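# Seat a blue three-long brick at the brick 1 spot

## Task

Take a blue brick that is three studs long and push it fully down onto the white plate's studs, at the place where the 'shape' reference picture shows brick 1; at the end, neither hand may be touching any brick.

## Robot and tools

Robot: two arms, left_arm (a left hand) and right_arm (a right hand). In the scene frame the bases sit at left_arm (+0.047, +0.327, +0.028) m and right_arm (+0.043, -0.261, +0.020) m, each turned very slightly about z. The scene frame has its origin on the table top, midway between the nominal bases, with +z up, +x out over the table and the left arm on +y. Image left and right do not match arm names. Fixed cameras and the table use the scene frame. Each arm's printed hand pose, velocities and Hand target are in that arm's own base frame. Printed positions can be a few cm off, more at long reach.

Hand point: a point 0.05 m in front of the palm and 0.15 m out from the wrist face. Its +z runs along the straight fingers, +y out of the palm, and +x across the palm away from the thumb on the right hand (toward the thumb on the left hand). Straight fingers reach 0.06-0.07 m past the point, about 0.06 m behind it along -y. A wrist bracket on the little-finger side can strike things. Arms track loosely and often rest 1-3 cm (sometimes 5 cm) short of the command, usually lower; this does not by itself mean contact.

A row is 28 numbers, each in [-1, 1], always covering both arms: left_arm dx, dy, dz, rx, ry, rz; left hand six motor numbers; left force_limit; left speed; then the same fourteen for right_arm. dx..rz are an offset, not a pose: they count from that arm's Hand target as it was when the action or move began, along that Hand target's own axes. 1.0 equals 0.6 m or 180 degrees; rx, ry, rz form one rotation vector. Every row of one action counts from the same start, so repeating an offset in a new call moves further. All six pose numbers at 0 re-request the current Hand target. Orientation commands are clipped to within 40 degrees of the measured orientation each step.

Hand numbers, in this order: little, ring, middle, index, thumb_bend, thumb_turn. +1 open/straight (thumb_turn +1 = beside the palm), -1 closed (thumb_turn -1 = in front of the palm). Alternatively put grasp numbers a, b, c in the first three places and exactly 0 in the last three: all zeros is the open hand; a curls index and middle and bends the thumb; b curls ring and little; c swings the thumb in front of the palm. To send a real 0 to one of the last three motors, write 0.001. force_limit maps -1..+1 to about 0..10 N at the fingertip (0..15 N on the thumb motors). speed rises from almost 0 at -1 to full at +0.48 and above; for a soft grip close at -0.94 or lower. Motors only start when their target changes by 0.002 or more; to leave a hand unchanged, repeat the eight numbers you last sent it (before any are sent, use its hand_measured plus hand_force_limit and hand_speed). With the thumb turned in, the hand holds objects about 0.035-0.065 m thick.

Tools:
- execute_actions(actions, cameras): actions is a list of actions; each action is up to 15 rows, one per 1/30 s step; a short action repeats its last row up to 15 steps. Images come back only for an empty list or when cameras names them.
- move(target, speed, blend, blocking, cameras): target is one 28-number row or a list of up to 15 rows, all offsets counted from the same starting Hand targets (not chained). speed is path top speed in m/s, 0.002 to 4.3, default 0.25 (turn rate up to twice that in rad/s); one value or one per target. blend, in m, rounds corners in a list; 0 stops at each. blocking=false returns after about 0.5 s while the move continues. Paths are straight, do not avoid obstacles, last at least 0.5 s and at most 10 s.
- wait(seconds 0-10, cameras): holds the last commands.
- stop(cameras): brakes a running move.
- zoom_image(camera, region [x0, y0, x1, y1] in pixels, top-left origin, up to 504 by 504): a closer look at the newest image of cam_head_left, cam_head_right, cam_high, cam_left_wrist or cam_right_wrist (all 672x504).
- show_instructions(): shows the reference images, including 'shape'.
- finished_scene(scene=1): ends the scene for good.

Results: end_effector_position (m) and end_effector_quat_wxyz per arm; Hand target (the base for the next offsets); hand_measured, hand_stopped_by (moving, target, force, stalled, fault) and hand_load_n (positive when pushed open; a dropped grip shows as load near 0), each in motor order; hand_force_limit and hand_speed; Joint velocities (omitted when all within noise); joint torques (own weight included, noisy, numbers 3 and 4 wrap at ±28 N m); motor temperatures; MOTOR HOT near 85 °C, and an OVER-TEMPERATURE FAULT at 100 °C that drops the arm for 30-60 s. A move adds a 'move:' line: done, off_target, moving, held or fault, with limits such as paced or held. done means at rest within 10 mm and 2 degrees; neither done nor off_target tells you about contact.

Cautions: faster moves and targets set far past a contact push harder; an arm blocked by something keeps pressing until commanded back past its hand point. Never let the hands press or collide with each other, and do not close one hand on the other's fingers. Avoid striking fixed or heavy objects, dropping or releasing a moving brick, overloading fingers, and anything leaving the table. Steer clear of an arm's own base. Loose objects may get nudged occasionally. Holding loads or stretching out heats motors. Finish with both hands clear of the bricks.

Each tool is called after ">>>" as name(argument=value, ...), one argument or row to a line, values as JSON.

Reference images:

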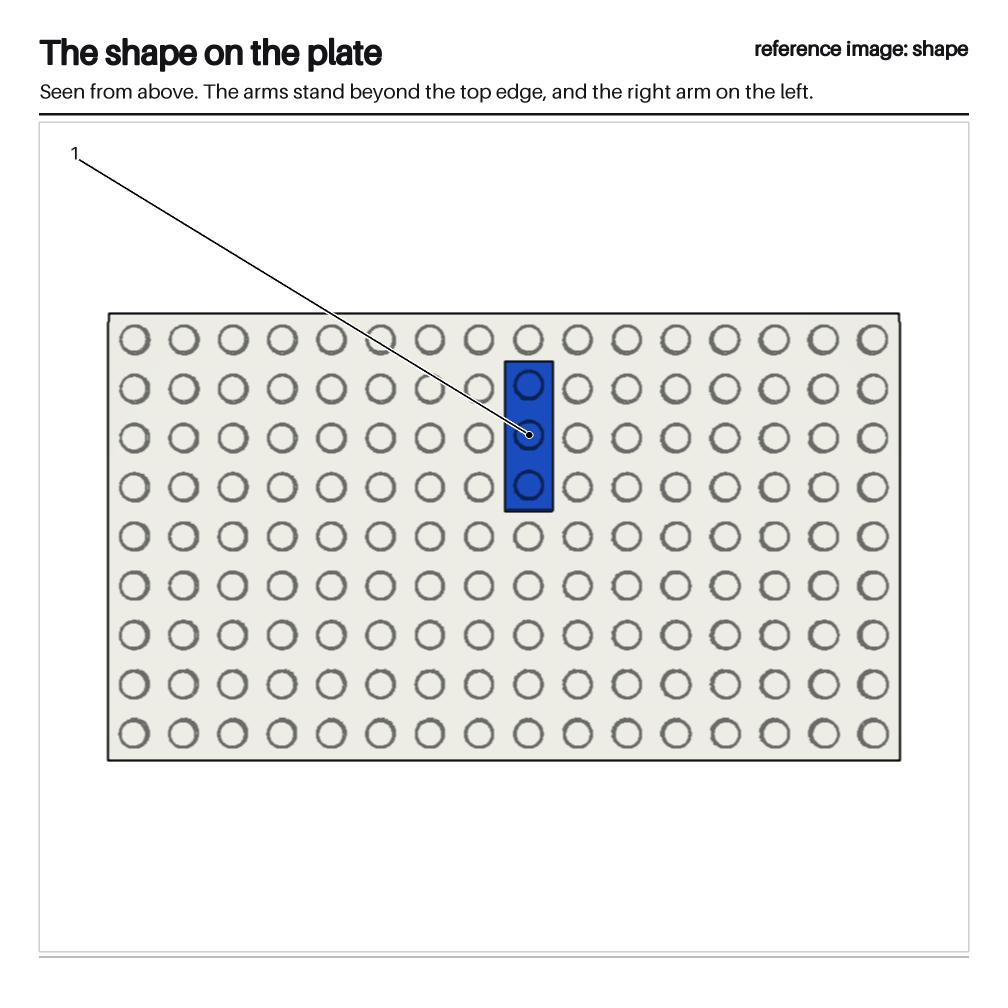

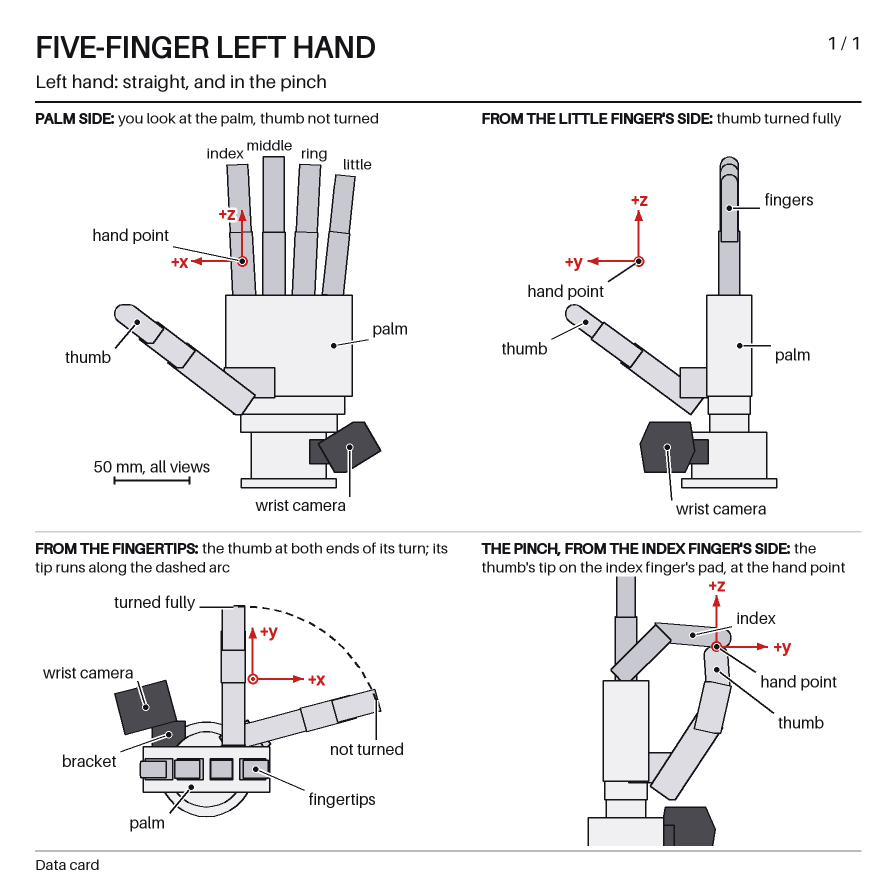

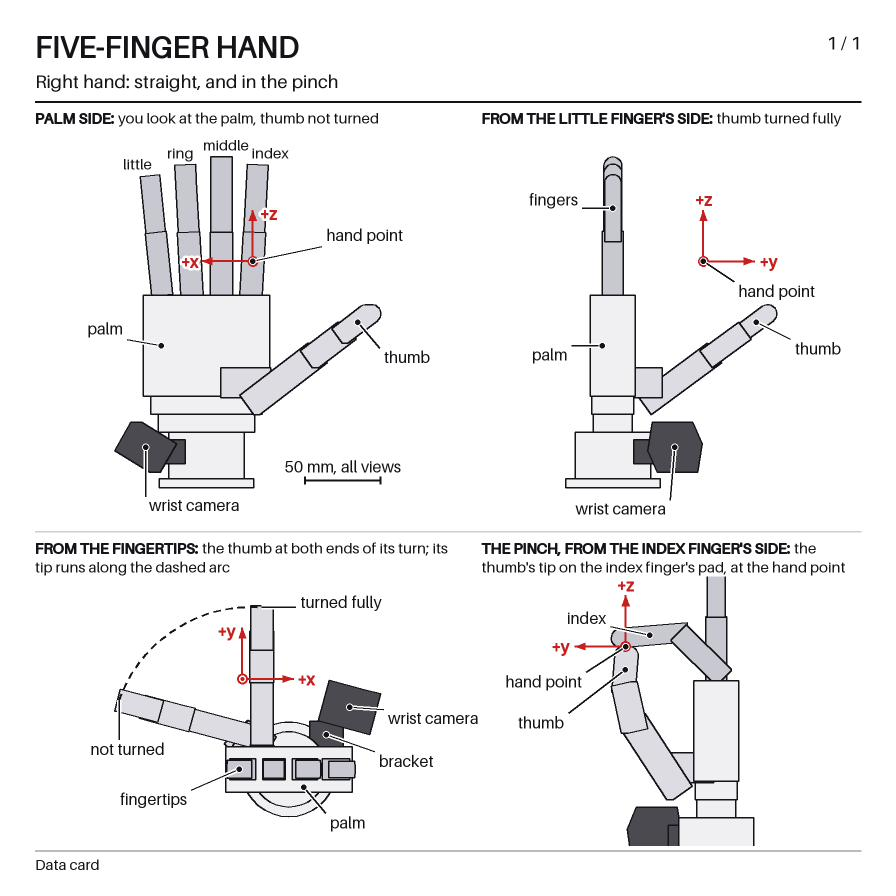

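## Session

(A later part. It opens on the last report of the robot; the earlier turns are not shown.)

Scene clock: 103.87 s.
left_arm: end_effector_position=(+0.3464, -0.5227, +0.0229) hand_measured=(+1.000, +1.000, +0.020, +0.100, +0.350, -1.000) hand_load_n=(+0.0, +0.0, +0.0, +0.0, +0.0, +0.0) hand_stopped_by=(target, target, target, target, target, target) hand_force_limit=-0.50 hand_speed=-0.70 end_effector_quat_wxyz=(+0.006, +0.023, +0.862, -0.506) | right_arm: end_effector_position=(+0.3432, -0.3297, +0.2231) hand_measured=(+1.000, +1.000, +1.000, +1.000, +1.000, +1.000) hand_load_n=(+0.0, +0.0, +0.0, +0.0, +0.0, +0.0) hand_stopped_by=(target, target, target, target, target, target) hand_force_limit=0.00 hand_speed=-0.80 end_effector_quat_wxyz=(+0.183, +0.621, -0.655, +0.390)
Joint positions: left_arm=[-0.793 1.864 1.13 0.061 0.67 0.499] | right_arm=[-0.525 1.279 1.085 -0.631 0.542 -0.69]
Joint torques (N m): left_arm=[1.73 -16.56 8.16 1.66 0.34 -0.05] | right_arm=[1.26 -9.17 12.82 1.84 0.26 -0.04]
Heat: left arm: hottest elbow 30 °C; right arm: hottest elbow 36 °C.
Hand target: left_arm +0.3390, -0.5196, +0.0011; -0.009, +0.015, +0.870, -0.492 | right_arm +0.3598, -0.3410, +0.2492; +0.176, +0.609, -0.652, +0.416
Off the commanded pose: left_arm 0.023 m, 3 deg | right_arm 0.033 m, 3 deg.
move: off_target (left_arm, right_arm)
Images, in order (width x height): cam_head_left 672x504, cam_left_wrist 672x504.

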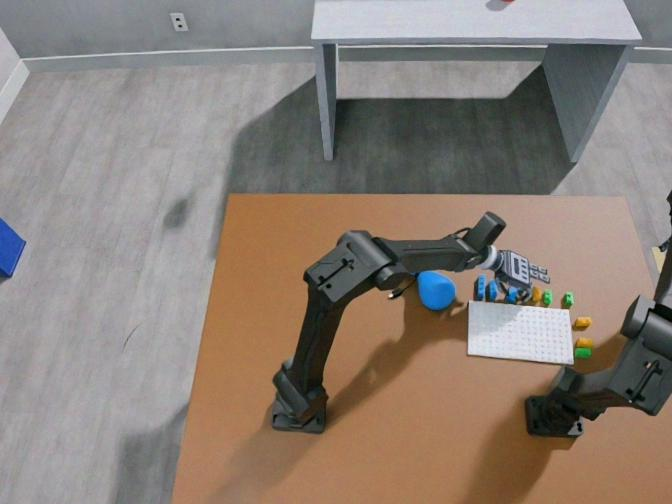

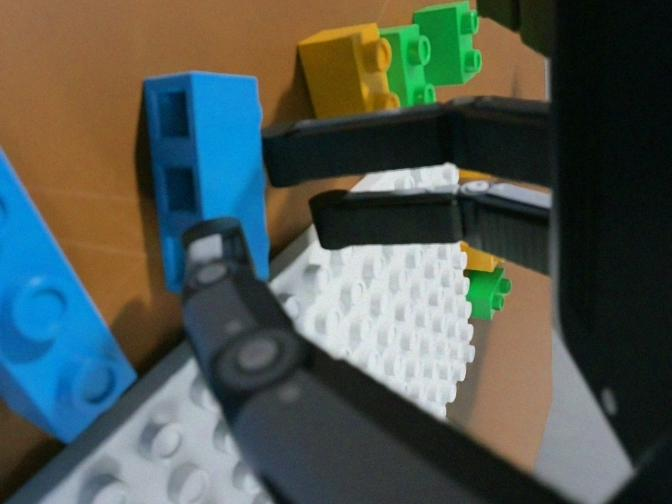

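>>> move(
  target=[
    [-0.0099,-0.0983,-0.0594,0,0,0,1,1,0.02,0.1,0.35,-1,-0.5,-0.7,0,0,0,0,0,0,1,1,1,1,1,1,0,-0.8],
    [0.0036,-0.0338,-0.1601,0,0,0,1,1,1,0.1,0.35,1,-0.5,0.2,0,0,0,0,0,0,1,1,1,1,1,1,0,-0.8],
  ],
  speed=0.15,
  blend=[0.01, 0],
  cameras=["cam_head_left","cam_left_wrist","cam_high"],
)

>>> zoom_image(
  camera="cam_head_left",
  region=[470, 260, 530, 310],
)

Scene clock: 114.47 s.
left_arm: end_effector_position=(+0.3409, -0.4512, +0.0655) hand_measured=(+1.000, +1.000, +1.000, +0.100, +0.350, +1.000) hand_load_n=(+0.0, +0.0, +0.0, +0.5, +0.0, +0.0) hand_stopped_by=(target, target, target, target, target, target) hand_force_limit=-0.50 hand_speed=0.20 end_effector_quat_wxyz=(-0.012, +0.009, +0.870, -0.493) | right_arm: end_effector_position=(+0.3432, -0.3297, +0.2231) hand_measured=(+1.000, +1.000, +1.000, +1.000, +1.000, +1.000) hand_load_n=(+0.0, +0.0, +0.0, +0.0, +0.0, +0.0) hand_stopped_by=(target, target, target, target, target, target) hand_force_limit=0.00 hand_speed=-0.80 end_effector_quat_wxyz=(+0.183, +0.621, -0.655, +0.390)
Joint positions: left_arm=[-0.697 1.69 1.044 -0.127 0.743 0.57] | right_arm=[-0.525 1.279 1.085 -0.631 0.542 -0.69]
Joint torques (N m): left_arm=[1.55 -17.49 8.79 1.28 0.55 0.05] | right_arm=[1.2 -9.05 12.83 1.85 0.25 -0.02]
Heat: left arm: hottest elbow 30 °C; right arm: hottest elbow 36 °C.
Hand target: left_arm +0.3393, -0.4476, +0.0679; -0.009, +0.015, +0.870, -0.492 | right_arm +0.3598, -0.3410, +0.2492; +0.176, +0.609, -0.652, +0.416
Off the commanded pose: left_arm 0.005 m, 1 deg | right_arm 0.033 m, 3 deg.
move: off_target (right_arm)
Images, in order (width x height): cam_head_left 672x504, cam_high 672x504, cam_left_wrist 672x504.

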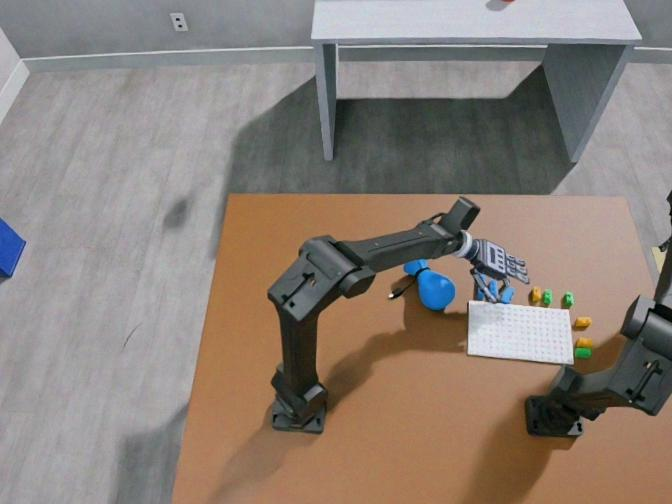

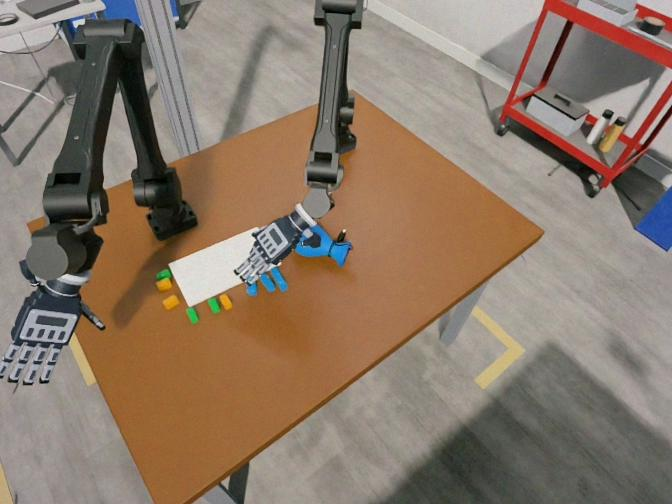

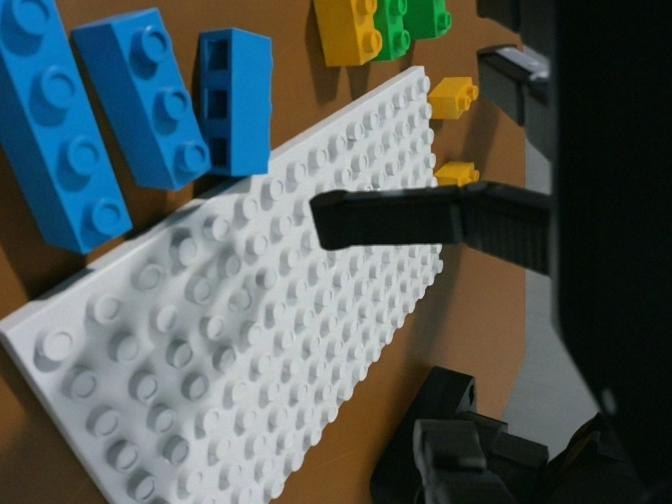

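Scaled by 8.400 from the camera's 672x504 image, which has a finer 960x720 frame.

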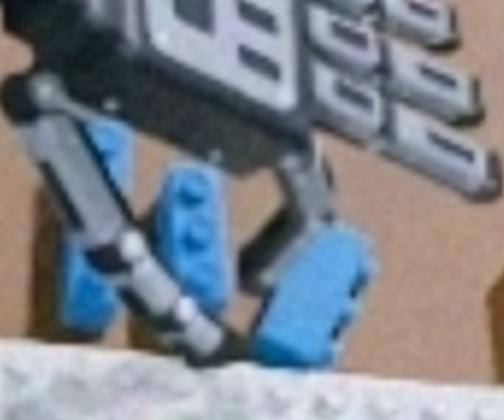

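>>> move(
  target=[0.0044,0.0856,0.0127,0,0,0,1,1,1,0.1,0.35,1,-0.5,0.2,0,0,0,0,0,0,1,1,1,1,1,1,0,-0.8],
  speed=0.12,
  cameras=["cam_head_left","cam_left_wrist"],
)

>>> zoom_image(
  camera="cam_head_left",
  region=[470, 260, 530, 310],
)

Scene clock: 116.30 s.
left_arm: end_effector_position=(+0.3377, -0.4318, +0.0379) hand_measured=(+1.000, +1.000, +1.000, +0.100, +0.350, +1.000) hand_load_n=(+0.0, +0.0, +0.0, +0.5, +0.0, +0.0) hand_stopped_by=(target, target, target, target, target, target) hand_force_limit=-0.50 hand_speed=0.20 end_effector_quat_wxyz=(-0.004, +0.015, +0.867, -0.499) | right_arm: end_effector_position=(+0.3432, -0.3297, +0.2231) hand_measured=(+1.000, +1.000, +1.000, +1.000, +1.000, +1.000) hand_load_n=(+0.0, +0.0, +0.0, +0.0, +0.0, +0.0) hand_stopped_by=(target, target, target, target, target, target) hand_force_limit=0.00 hand_speed=-0.80 end_effector_quat_wxyz=(+0.183, +0.621, -0.655, +0.390)
Joint positions: left_arm=[-0.67 1.703 0.963 -0.029 0.763 0.598] | right_arm=[-0.525 1.279 1.085 -0.631 0.542 -0.69]
Joint torques (N m): left_arm=[2.49 -12.4 7.8 1.8 0.67 0.19] | right_arm=[1.26 -9.29 12.85 1.83 0.27 -0.03]
Heat: left arm: hottest elbow 30 °C; right arm: hottest elbow 36 °C.
Hand target: left_arm +0.3375, -0.4276, +0.0200; -0.009, +0.015, +0.870, -0.492 | right_arm +0.3598, -0.3410, +0.2492; +0.176, +0.609, -0.652, +0.416
Off the commanded pose: left_arm 0.018 m, 1 deg | right_arm 0.033 m, 3 deg.
move: off_target (left_arm, right_arm)
Images, in order (width x height): cam_head_left 672x504, cam_left_wrist 672x504.

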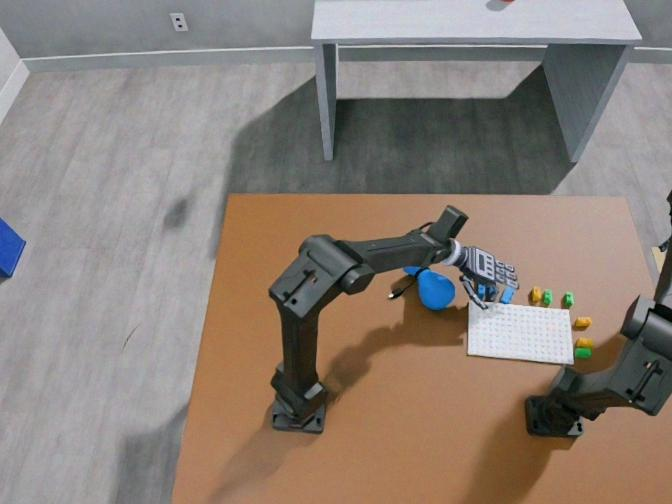

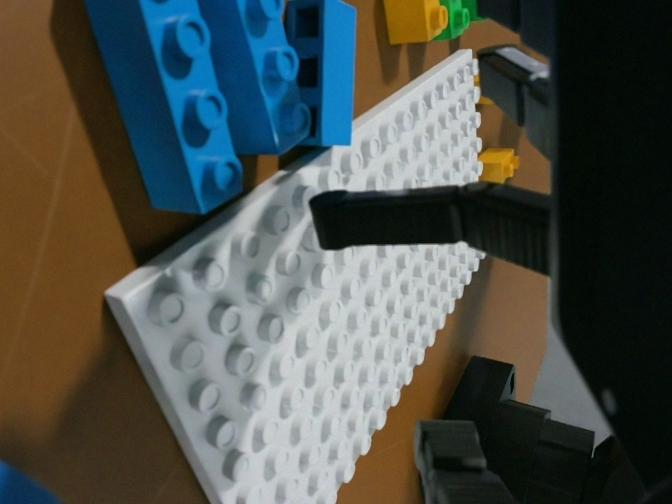

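Scaled by 8.400 from the camera's 672x504 image, which has a finer 960x720 frame.

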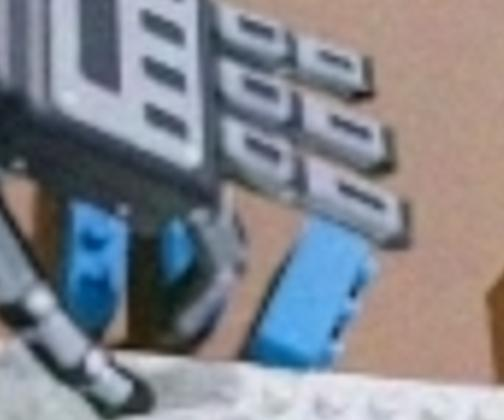

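>>> move(
  target=[-0.0053,0.0212,0.0164,0,0,0,1,1,1,0.1,0.35,1,-0.5,0.2,0,0,0,0,0,0,1,1,1,1,1,1,0,-0.8],
  speed=0.1,
  cameras=["cam_head_left","cam_left_wrist"],
)

>>> zoom_image(
  camera="cam_head_left",
  region=[470, 260, 530, 310],
)

Scene clock: 117.80 s.
left_arm: end_effector_position=(+0.3406, -0.4342, +0.0215) hand_measured=(+1.000, +1.000, +1.000, +0.100, +0.350, +1.000) hand_load_n=(+0.0, +0.0, +0.0, +0.0, +0.0, +0.0) hand_stopped_by=(target, target, target, target, target, target) hand_force_limit=-0.50 hand_speed=0.20 end_effector_quat_wxyz=(-0.005, +0.015, +0.867, -0.498) | right_arm: end_effector_position=(+0.3432, -0.3297, +0.2231) hand_measured=(+1.000, +1.000, +1.000, +1.000, +1.000, +1.000) hand_load_n=(+0.0, +0.0, +0.0, +0.0, +0.0, +0.0) hand_stopped_by=(target, target, target, target, target, target) hand_force_limit=0.00 hand_speed=-0.80 end_effector_quat_wxyz=(+0.183, +0.621, -0.655, +0.390)
Joint positions: left_arm=[-0.67 1.744 0.963 0.01 0.764 0.599] | right_arm=[-0.525 1.279 1.085 -0.631 0.542 -0.69]
Joint torques (N m): left_arm=[2.49 -13.22 7.57 2.09 0.63 0.13] | right_arm=[1.14 -9.23 12.85 1.85 0.26 -0.04]
Heat: left arm: hottest elbow 30 °C; right arm: hottest elbow 36 °C.
Hand target: left_arm +0.3406, -0.4296, +0.0040; -0.009, +0.015, +0.870, -0.492 | right_arm +0.3598, -0.3410, +0.2492; +0.176, +0.609, -0.652, +0.416
Off the commanded pose: left_arm 0.018 m, 1 deg | right_arm 0.033 m, 3 deg.
move: off_target (left_arm, right_arm)
Images, in order (width x height): cam_head_left 672x504, cam_left_wrist 672x504.

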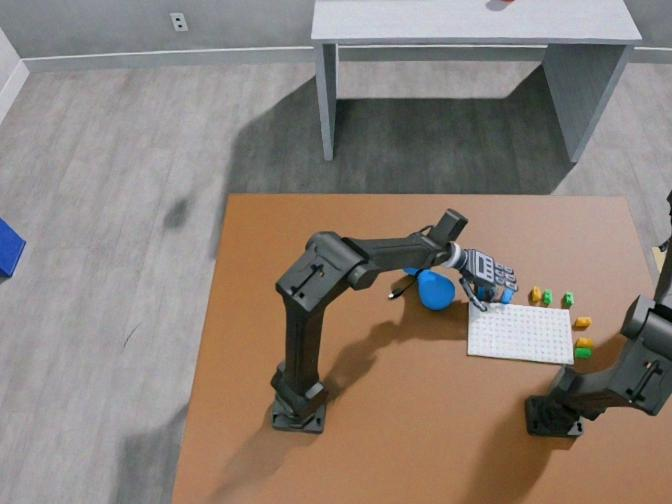

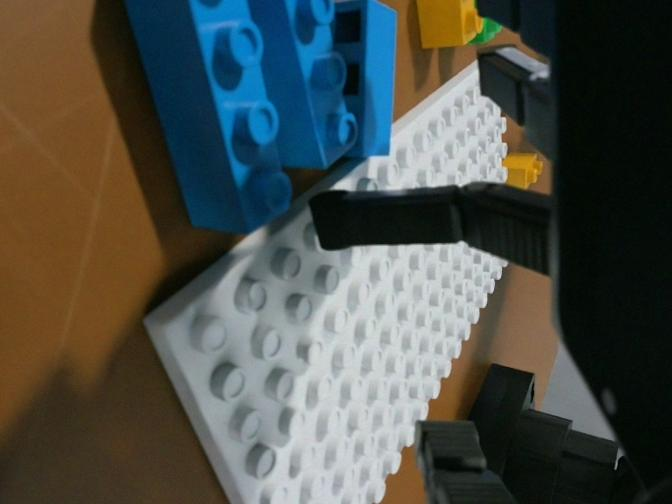

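Scaled by 8.400 from the camera's 672x504 image, which has a finer 960x720 frame.

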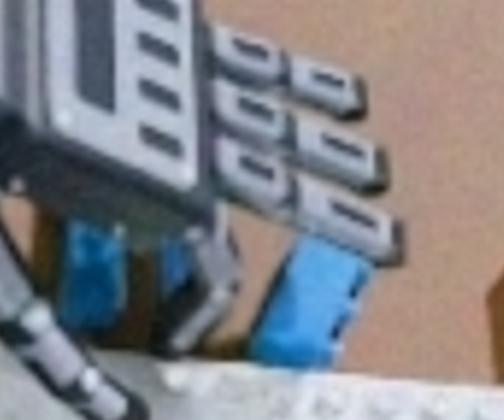

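>>> move(
  target=[-0.067,-0.0006,0.0008,0,0,0,1,1,1,0.1,0.35,1,-0.5,0.2,0,0,0,0,0,0,1,1,1,1,1,1,0,-0.8],
  speed=0.1,
  cameras=["cam_head_left","cam_left_wrist"],
)

>>> zoom_image(
  camera="cam_head_left",
  region=[470, 250, 530, 300],
)

Scene clock: 119.63 s.
left_arm: end_effector_position=(+0.3683, -0.4249, +0.0085) hand_measured=(+1.000, +1.000, +1.000, +0.100, +0.350, +1.000) hand_load_n=(+0.0, +0.0, +0.0, +0.0, +0.0, +0.0) hand_stopped_by=(target, target, target, target, target, target) hand_force_limit=-0.50 hand_speed=0.20 end_effector_quat_wxyz=(-0.012, +0.009, +0.870, -0.493) | right_arm: end_effector_position=(+0.3432, -0.3297, +0.2231) hand_measured=(+1.000, +1.000, +1.000, +1.000, +1.000, +1.000) hand_load_n=(+0.0, +0.0, +0.0, +0.0, +0.0, +0.0) hand_stopped_by=(target, target, target, target, target, target) hand_force_limit=0.00 hand_speed=-0.80 end_effector_quat_wxyz=(+0.183, +0.621, -0.655, +0.390)
Joint positions: left_arm=[-0.621 1.806 1.026 -0.045 0.795 0.644] | right_arm=[-0.525 1.279 1.085 -0.631 0.542 -0.69]
Joint torques (N m): left_arm=[1.67 -13.98 11.69 1.13 0.6 0.19] | right_arm=[1.2 -9.35 12.85 1.85 0.25 -0.03]
Heat: left arm: hottest elbow 30 °C; right arm: hottest elbow 36 °C.
Hand target: left_arm +0.3807, -0.4316, +0.0040; -0.009, +0.015, +0.870, -0.492 | right_arm +0.3598, -0.3410, +0.2492; +0.176, +0.609, -0.652, +0.416
Off the commanded pose: left_arm 0.015 m, 1 deg | right_arm 0.033 m, 3 deg.
move: off_target (left_arm, right_arm)
Images, in order (width x height): cam_head_left 672x504, cam_left_wrist 672x504.

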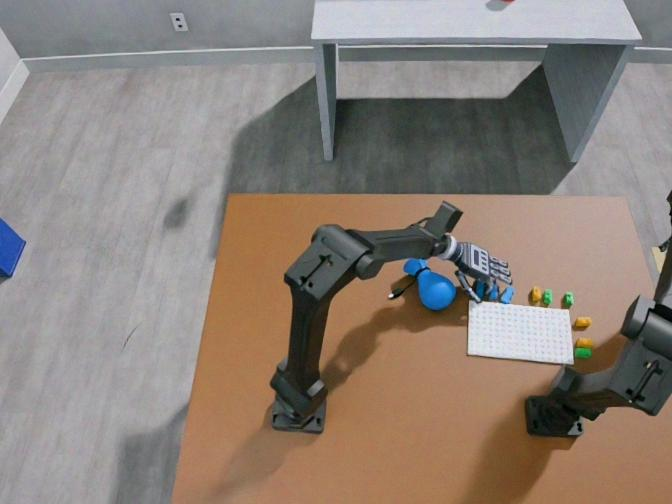

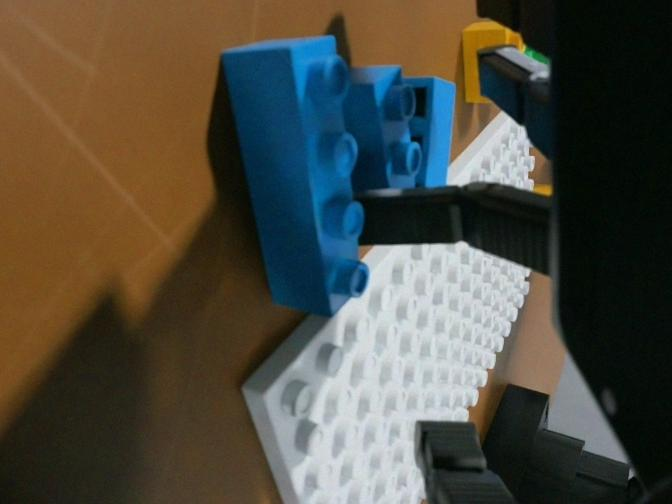

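Scaled by 8.400 from the camera's 672x504 image, which has a finer 960x720 frame.

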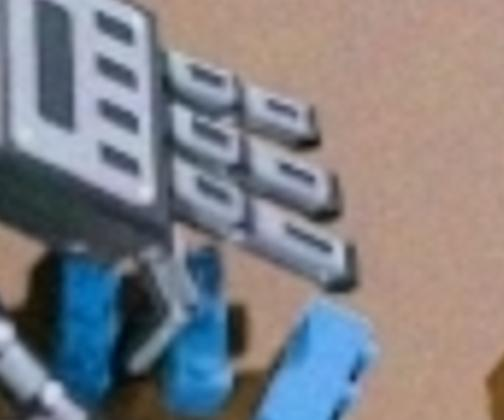

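>>> move(
  target=[0.0829,-0.0226,-0.0172,0,0,0,1,1,1,0.1,0.35,1,-0.5,0.2,0,0,0,0,0,0,1,1,1,1,1,1,0,-0.8],
  speed=0.12,
  cameras=["cam_head_left","cam_left_wrist"],
)

>>> zoom_image(
  camera="cam_head_left",
  region=[470, 260, 530, 310],
)

Scene clock: 123.20 s.
left_arm: end_effector_position=(+0.3358, -0.4270, +0.0186) hand_measured=(+1.000, +1.000, +1.000, +0.100, +0.350, +1.000) hand_load_n=(+0.0, +0.0, +0.0, +0.0, +0.0, +0.0) hand_stopped_by=(target, target, target, target, target, target) hand_force_limit=-0.50 hand_speed=0.20 end_effector_quat_wxyz=(-0.006, +0.019, +0.872, -0.490) | right_arm: end_effector_position=(+0.3432, -0.3297, +0.2231) hand_measured=(+1.000, +1.000, +1.000, +1.000, +1.000, +1.000) hand_load_n=(+0.0, -0.5, +0.0, +0.0, +0.0, +0.0) hand_stopped_by=(target, target, target, target, target, target) hand_force_limit=0.00 hand_speed=-0.80 end_effector_quat_wxyz=(+0.183, +0.621, -0.655, +0.390)
Joint positions: left_arm=[-0.669 1.733 0.952 -0.017 0.758 0.624] | right_arm=[-0.525 1.279 1.085 -0.631 0.542 -0.69]
Joint torques (N m): left_arm=[1.79 -16.44 7.24 2.1 0.51 -0.17] | right_arm=[1.14 -9.23 12.85 1.81 0.25 -0.03]
Heat: left arm: hottest elbow 30 °C; right arm: hottest elbow 36 °C.
Hand target: left_arm +0.3311, -0.4280, +0.0209; -0.009, +0.015, +0.870, -0.492 | right_arm +0.3598, -0.3410, +0.2492; +0.176, +0.609, -0.652, +0.416
Off the commanded pose: left_arm 0.005 m, 1 deg | right_arm 0.033 m, 3 deg.
move: off_target (right_arm)
Images, in order (width x height): cam_head_left 672x504, cam_left_wrist 672x504.

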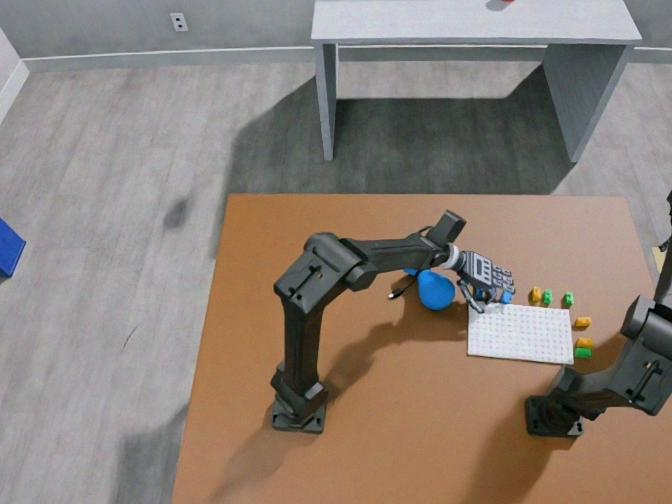

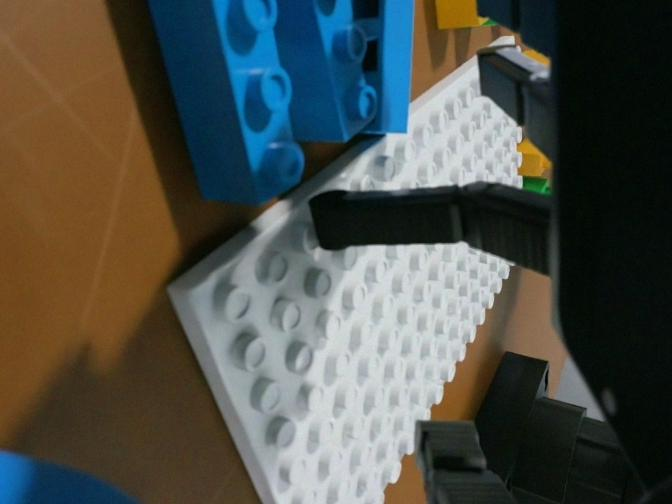

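Scaled by 8.400 from the camera's 672x504 image, which has a finer 960x720 frame.

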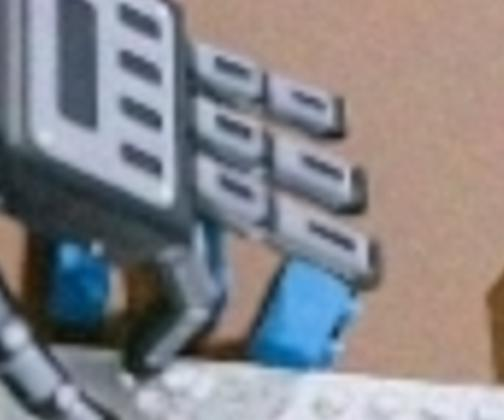

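>>> move(
  target=[-0.0009,-0.0202,0.017,0,0,0,1,1,1,0.1,0.35,1,-0.5,0.2,0,0,0,0,0,0,1,1,1,1,1,1,0,-0.8],
  speed=0.12,
  cameras=["cam_head_left","cam_left_wrist"],
)

>>> zoom_image(
  camera="cam_head_left",
  region=[470, 260, 530, 310],
)

Scene clock: 124.63 s.
left_arm: end_effector_position=(+0.3287, -0.4327, +0.0180) hand_measured=(+1.000, +1.000, +1.000, +0.100, +0.350, +1.000) hand_load_n=(+0.0, +0.0, +0.0, -2.0, +0.0, +0.0) hand_stopped_by=(target, target, target, target, target, target) hand_force_limit=-0.50 hand_speed=0.20 end_effector_quat_wxyz=(-0.011, +0.014, +0.874, -0.486) | right_arm: end_effector_position=(+0.3432, -0.3297, +0.2231) hand_measured=(+1.000, +1.000, +1.000, +1.000, +1.000, +1.000) hand_load_n=(+0.0, +0.0, +0.0, +0.0, +0.0, +0.0) hand_stopped_by=(target, target, target, target, target, target) hand_force_limit=0.00 hand_speed=-0.80 end_effector_quat_wxyz=(+0.183, +0.621, -0.655, +0.390)
Joint positions: left_arm=[-0.688 1.732 0.952 -0.017 0.743 0.601] | right_arm=[-0.525 1.279 1.085 -0.631 0.542 -0.69]
Joint torques (N m): left_arm=[1.61 -15.74 9.92 2.04 0.51 -0.19] | right_arm=[1.26 -9.35 12.83 1.87 0.26 -0.04]
Heat: left arm: hottest elbow 30 °C; right arm: hottest elbow 36 °C.
Hand target: left_arm +0.3312, -0.4429, +0.0261; -0.009, +0.015, +0.870, -0.492 | right_arm +0.3598, -0.3410, +0.2492; +0.176, +0.609, -0.652, +0.416
Off the commanded pose: left_arm 0.013 m, 1 deg | right_arm 0.033 m, 3 deg.
move: off_target (left_arm, right_arm)
Images, in order (width x height): cam_head_left 672x504, cam_left_wrist 672x504.

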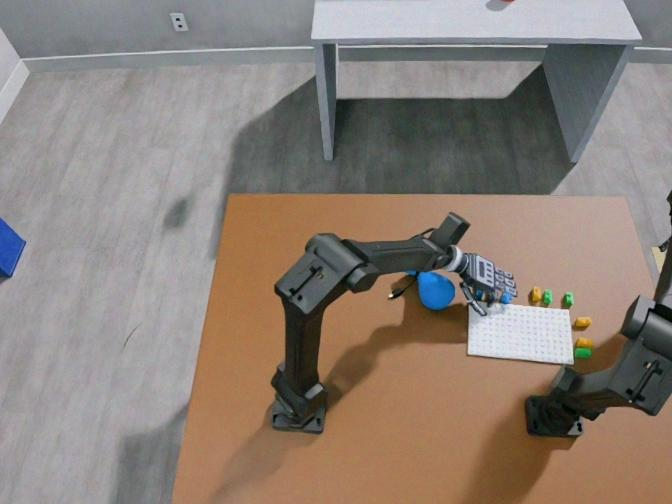

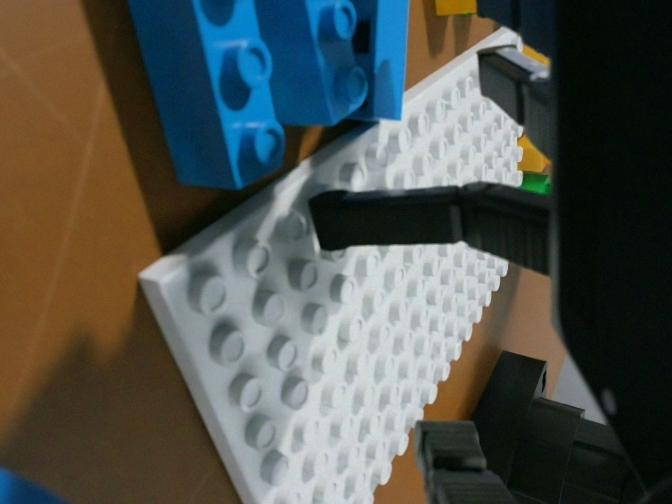

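Scaled by 8.400 from the camera's 672x504 image, which has a finer 960x720 frame.

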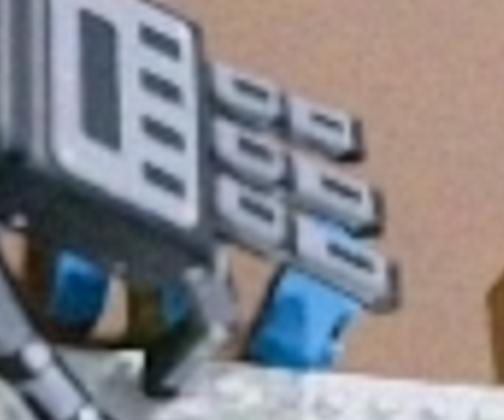

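>>> move(
  target=[-0.0052,-0.0168,-0.0044,0,0,0,1,1,1,0.1,0.35,1,-0.5,0.2,0,0,0,0,0,0,1,1,1,1,1,1,0,-0.8],
  speed=0.12,
  cameras=["cam_head_left","cam_left_wrist"],
)

>>> zoom_image(
  camera="cam_head_left",
  region=[470, 260, 530, 310],
)

Scene clock: 125.83 s.
left_arm: end_effector_position=(+0.3270, -0.4320, +0.0184) hand_measured=(+1.000, +1.000, +1.000, +0.100, +0.350, +1.000) hand_load_n=(+0.0, +0.0, +0.0, -0.5, +0.0, +0.0) hand_stopped_by=(target, target, target, target, target, target) hand_force_limit=-0.50 hand_speed=0.20 end_effector_quat_wxyz=(-0.014, +0.012, +0.875, -0.483) | right_arm: end_effector_position=(+0.3432, -0.3297, +0.2231) hand_measured=(+1.000, +1.000, +1.000, +1.000, +1.000, +1.000) hand_load_n=(+0.0, +0.0, +0.0, +0.0, +0.0, +0.0) hand_stopped_by=(target, target, target, target, target, target) hand_force_limit=0.00 hand_speed=-0.80 end_effector_quat_wxyz=(+0.183, +0.621, -0.655, +0.390)
Joint positions: left_arm=[-0.689 1.73 0.953 -0.031 0.742 0.599] | right_arm=[-0.525 1.279 1.085 -0.631 0.542 -0.69]
Joint torques (N m): left_arm=[1.49 -16.09 11.67 1.2 0.5 -0.21] | right_arm=[1.2 -9.41 12.85 1.88 0.26 -0.03]
Heat: left arm: hottest elbow 30 °C; right arm: hottest elbow 36 °C.
Hand target: left_arm +0.3341, -0.4460, +0.0361; -0.009, +0.015, +0.870, -0.492 | right_arm +0.3598, -0.3410, +0.2492; +0.176, +0.609, -0.652, +0.416
Off the commanded pose: left_arm 0.024 m, 1 deg | right_arm 0.033 m, 3 deg.
move: off_target (left_arm, right_arm)
Images, in order (width x height): cam_head_left 672x504, cam_left_wrist 672x504.

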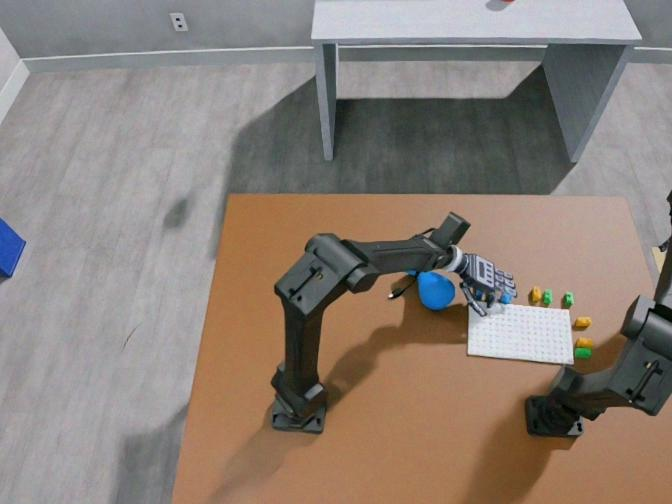

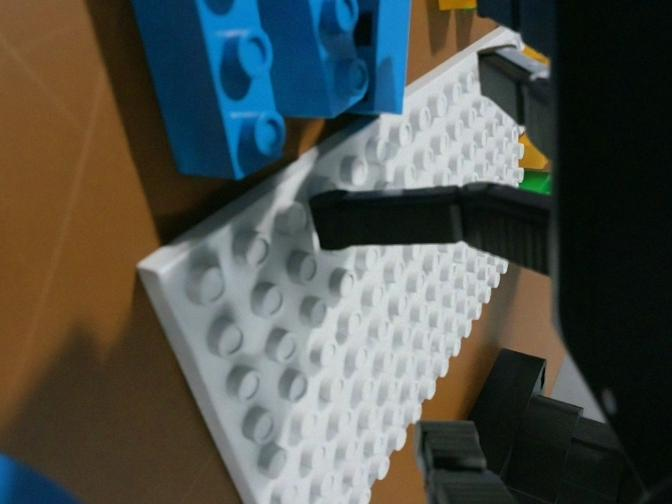

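Scaled by 8.400 from the camera's 672x504 image, which has a finer 960x720 frame.

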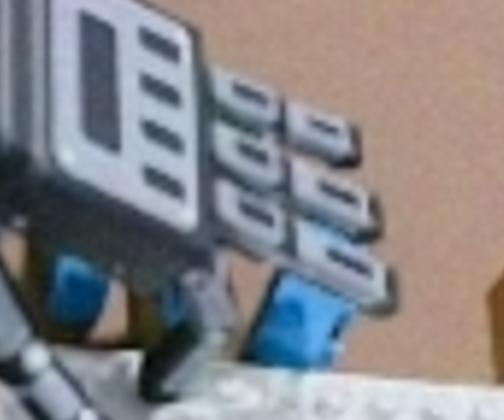

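>>> move(
  target=[0,-0.0171,-0.0103,0,0,0,1,1,1,0.1,0.35,1,-0.5,0.2,0,0,0,0,0,0,1,1,1,1,1,1,0,-0.8],
  speed=0.12,
  cameras=["cam_head_left","cam_left_wrist"],
)

>>> zoom_image(
  camera="cam_head_left",
  region=[470, 260, 530, 310],
)

Scene clock: 127.20 s.
left_arm: end_effector_position=(+0.3247, -0.4323, +0.0287) hand_measured=(+1.000, +1.000, +1.000, +0.100, +0.350, +1.000) hand_load_n=(+0.0, +0.0, +0.0, -0.5, +0.0, +0.0) hand_stopped_by=(target, target, target, target, target, target) hand_force_limit=-0.50 hand_speed=0.20 end_effector_quat_wxyz=(-0.017, +0.012, +0.876, -0.482) | right_arm: end_effector_position=(+0.3432, -0.3297, +0.2231) hand_measured=(+1.000, +1.000, +1.000, +1.000, +1.000, +1.000) hand_load_n=(+0.0, +0.0, +0.0, +0.0, +0.0, +0.0) hand_stopped_by=(target, target, target, target, target, target) hand_force_limit=0.00 hand_speed=-0.80 end_effector_quat_wxyz=(+0.183, +0.621, -0.655, +0.390)
Joint positions: left_arm=[-0.692 1.708 0.961 -0.065 0.742 0.598] | right_arm=[-0.525 1.279 1.085 -0.631 0.542 -0.69]
Joint torques (N m): left_arm=[1.03 -15.85 11.84 1.26 0.47 -0.22] | right_arm=[1.26 -9.23 12.82 1.85 0.26 -0.03]
Heat: left arm: hottest elbow 30 °C; right arm: hottest elbow 36 °C.
Hand target: left_arm +0.3343, -0.4460, +0.0482; -0.009, +0.015, +0.870, -0.492 | right_arm +0.3598, -0.3410, +0.2492; +0.176, +0.609, -0.652, +0.416
Off the commanded pose: left_arm 0.026 m, 2 deg | right_arm 0.033 m, 3 deg.
move: off_target (left_arm, right_arm)
Images, in order (width x height): cam_head_left 672x504, cam_left_wrist 672x504.

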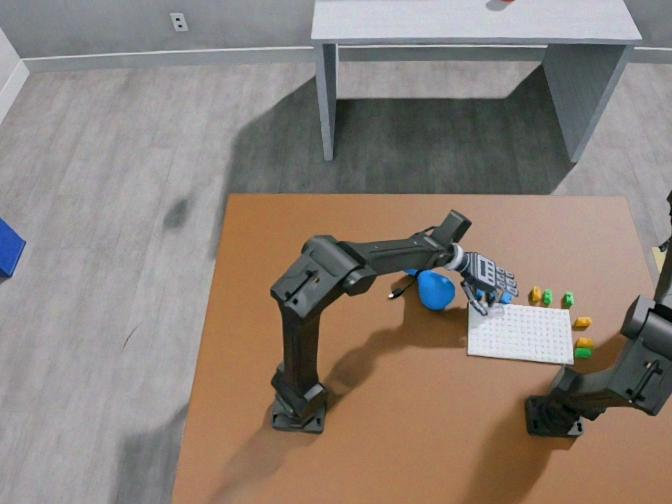

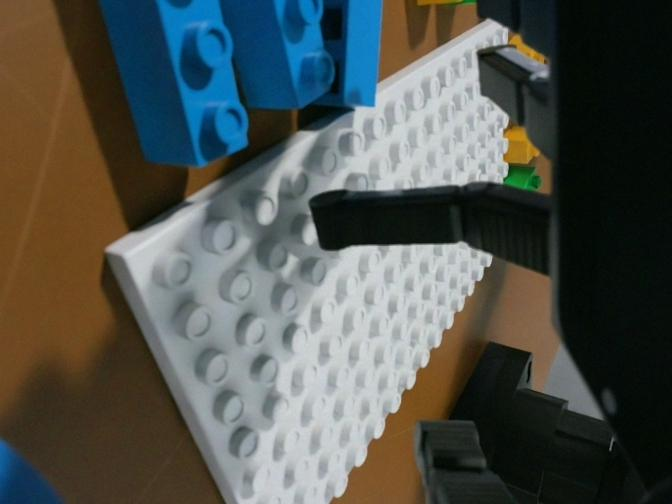

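Scaled by 8.400 from the camera's 672x504 image, which has a finer 960x720 frame.

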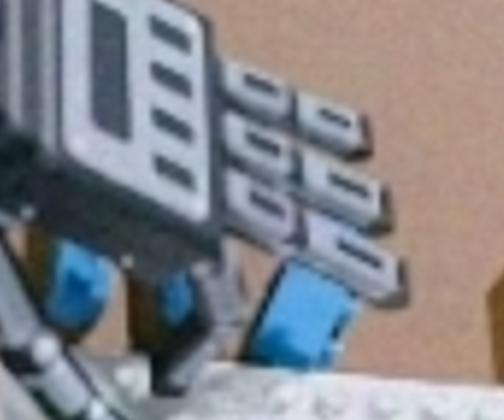

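>>> move(
  target=[-0.0723,0.0318,0.0187,0,0,0,1,1,1,0.1,0.35,1,-0.5,0.2,0,0,0,0,0,0,1,1,1,1,1,1,0,-0.8],
  speed=0.1,
  cameras=["cam_head_left","cam_left_wrist"],
)

>>> zoom_image(
  camera="cam_head_left",
  region=[470, 255, 530, 305],
)

Scene clock: 129.03 s.
left_arm: end_effector_position=(+0.3650, -0.4396, +0.0302) hand_measured=(+1.000, +1.000, +1.000, +0.100, +0.350, +1.000) hand_load_n=(+0.0, +0.0, +0.0, +0.0, +0.0, +0.0) hand_stopped_by=(target, target, target, target, target, target) hand_force_limit=-0.50 hand_speed=0.20 end_effector_quat_wxyz=(-0.013, +0.008, +0.870, -0.493) | right_arm: end_effector_position=(+0.3432, -0.3297, +0.2231) hand_measured=(+1.000, +1.000, +1.000, +1.000, +1.000, +1.000) hand_load_n=(+0.0, +0.0, +0.0, +0.0, +0.0, +0.0) hand_stopped_by=(target, target, target, target, target, target) hand_force_limit=0.00 hand_speed=-0.80 end_effector_quat_wxyz=(+0.183, +0.621, -0.655, +0.390)
Joint positions: left_arm=[-0.648 1.778 1.056 -0.083 0.779 0.615] | right_arm=[-0.525 1.279 1.085 -0.631 0.542 -0.69]
Joint torques (N m): left_arm=[2.02 -14.1 12.3 1.21 0.51 0.14] | right_arm=[1.26 -9.29 12.82 1.85 0.25 -0.03]
Motor temperatures (°C): left_arm=[19 21 30 21 18 20] | right_arm=[27 22 37 19 21 18]
Heat: left arm: hottest elbow 30 °C; right arm: hottest elbow 37 °C.
Hand target: left_arm +0.3776, -0.4473, +0.0259; -0.009, +0.015, +0.870, -0.492 | right_arm +0.3598, -0.3410, +0.2492; +0.176, +0.609, -0.652, +0.416
Off the commanded pose: left_arm 0.015 m, 1 deg | right_arm 0.033 m, 3 deg.
move: off_target (left_arm, right_arm)
Images, in order (width x height): cam_head_left 672x504, cam_left_wrist 672x504.

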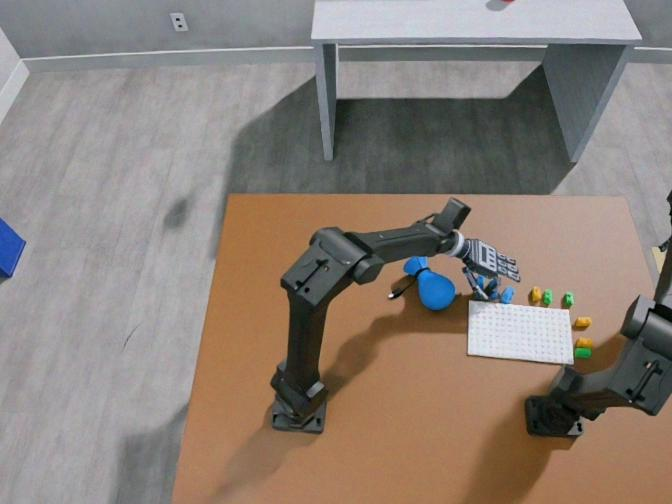

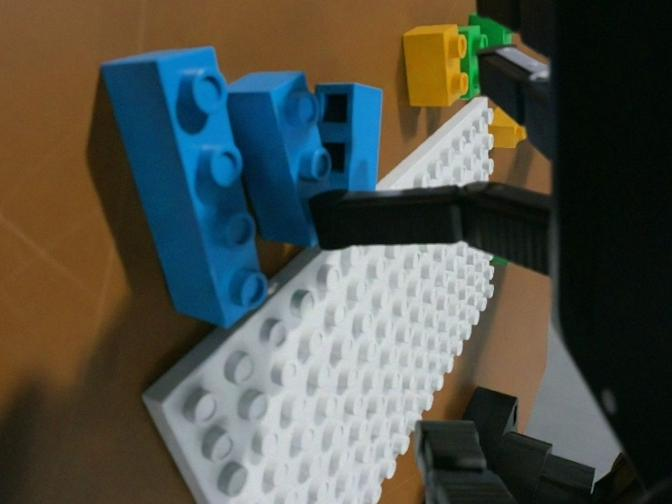

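Scaled by 8.400 from the camera's 672x504 image, which has a finer 960x720 frame.

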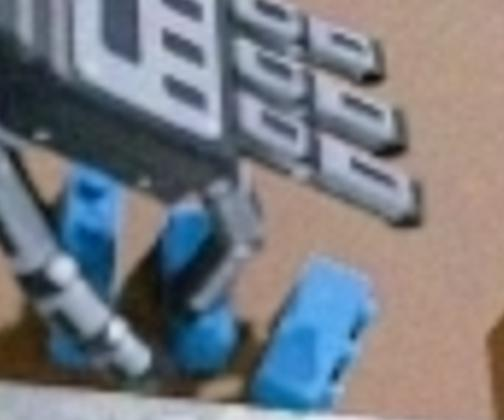

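>>> move(
  target=[
    [0.0093,-0.0374,-0.0221,0,0,0,1,1,1,0.1,0.35,1,-0.5,0.2,0,0,0,0,0,0,1,1,1,1,1,1,0,-0.8],
    [0.0961,-0.003,-0.0082,0,0,0,1,1,1,0.1,0.35,1,-0.5,0.2,0,0,0,0,0,0,1,1,1,1,1,1,0,-0.8],
  ],
  speed=0.12,
  blend=[0.004, 0],
  cameras=["cam_head_left","cam_left_wrist"],
)

>>> zoom_image(
  camera="cam_head_left",
  region=[470, 260, 530, 310],
)

Scene clock: 131.63 s.
left_arm: end_effector_position=(+0.3225, -0.4406, +0.0257) hand_measured=(+1.000, +1.000, +1.000, +0.100, +0.350, +1.000) hand_load_n=(-0.5, -0.5, +0.0, +0.0, +0.0, -0.5) hand_stopped_by=(target, target, target, target, target, target) hand_force_limit=-0.50 hand_speed=0.20 end_effector_quat_wxyz=(-0.010, +0.019, +0.872, -0.489) | right_arm: end_effector_position=(+0.3432, -0.3297, +0.2231) hand_measured=(+1.000, +1.000, +1.000, +1.000, +1.000, +1.000) hand_load_n=(+0.0, +0.0, +0.0, +0.0, +0.0, +0.0) hand_stopped_by=(target, target, target, target, target, target) hand_force_limit=0.00 hand_speed=-0.80 end_effector_quat_wxyz=(+0.183, +0.621, -0.655, +0.390)
Joint positions: left_arm=[-0.708 1.718 0.953 -0.016 0.734 0.587] | right_arm=[-0.525 1.279 1.085 -0.631 0.542 -0.69]
Joint torques (N m): left_arm=[1.96 -15.85 7.71 1.87 0.37 -0.26] | right_arm=[1.32 -9.29 12.85 1.88 0.26 -0.03]
Heat: left arm: hottest elbow 30 °C; right arm: hottest elbow 37 °C.
Hand target: left_arm +0.3201, -0.4420, +0.0301; -0.009, +0.015, +0.870, -0.492 | right_arm +0.3598, -0.3410, +0.2492; +0.176, +0.609, -0.652, +0.416
Off the commanded pose: left_arm 0.005 m, 1 deg | right_arm 0.033 m, 3 deg.
move: off_target (right_arm)
Images, in order (width x height): cam_head_left 672x504, cam_left_wrist 672x504.

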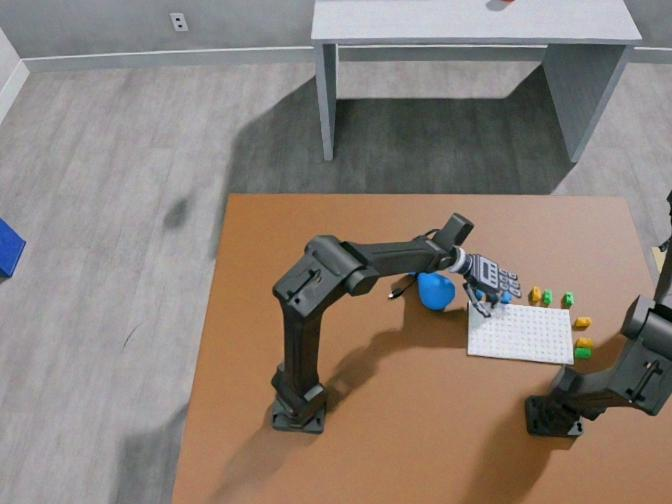

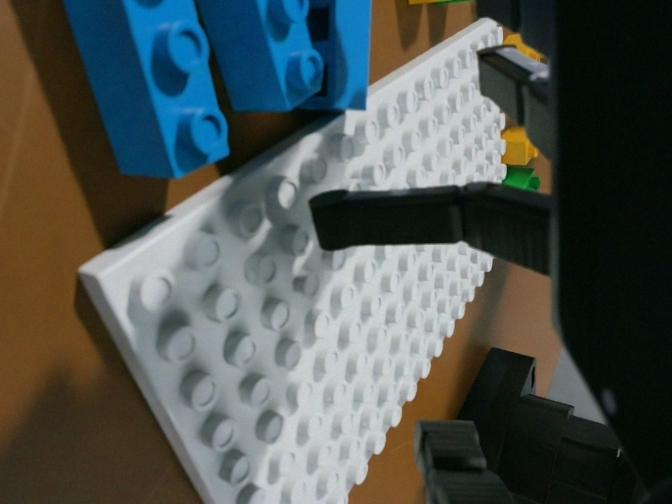

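Scaled by 8.400 from the camera's 672x504 image, which has a finer 960x720 frame.

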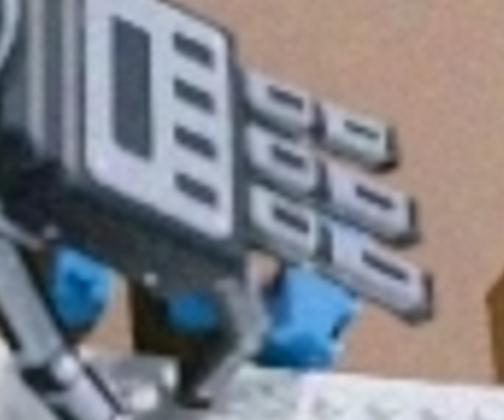

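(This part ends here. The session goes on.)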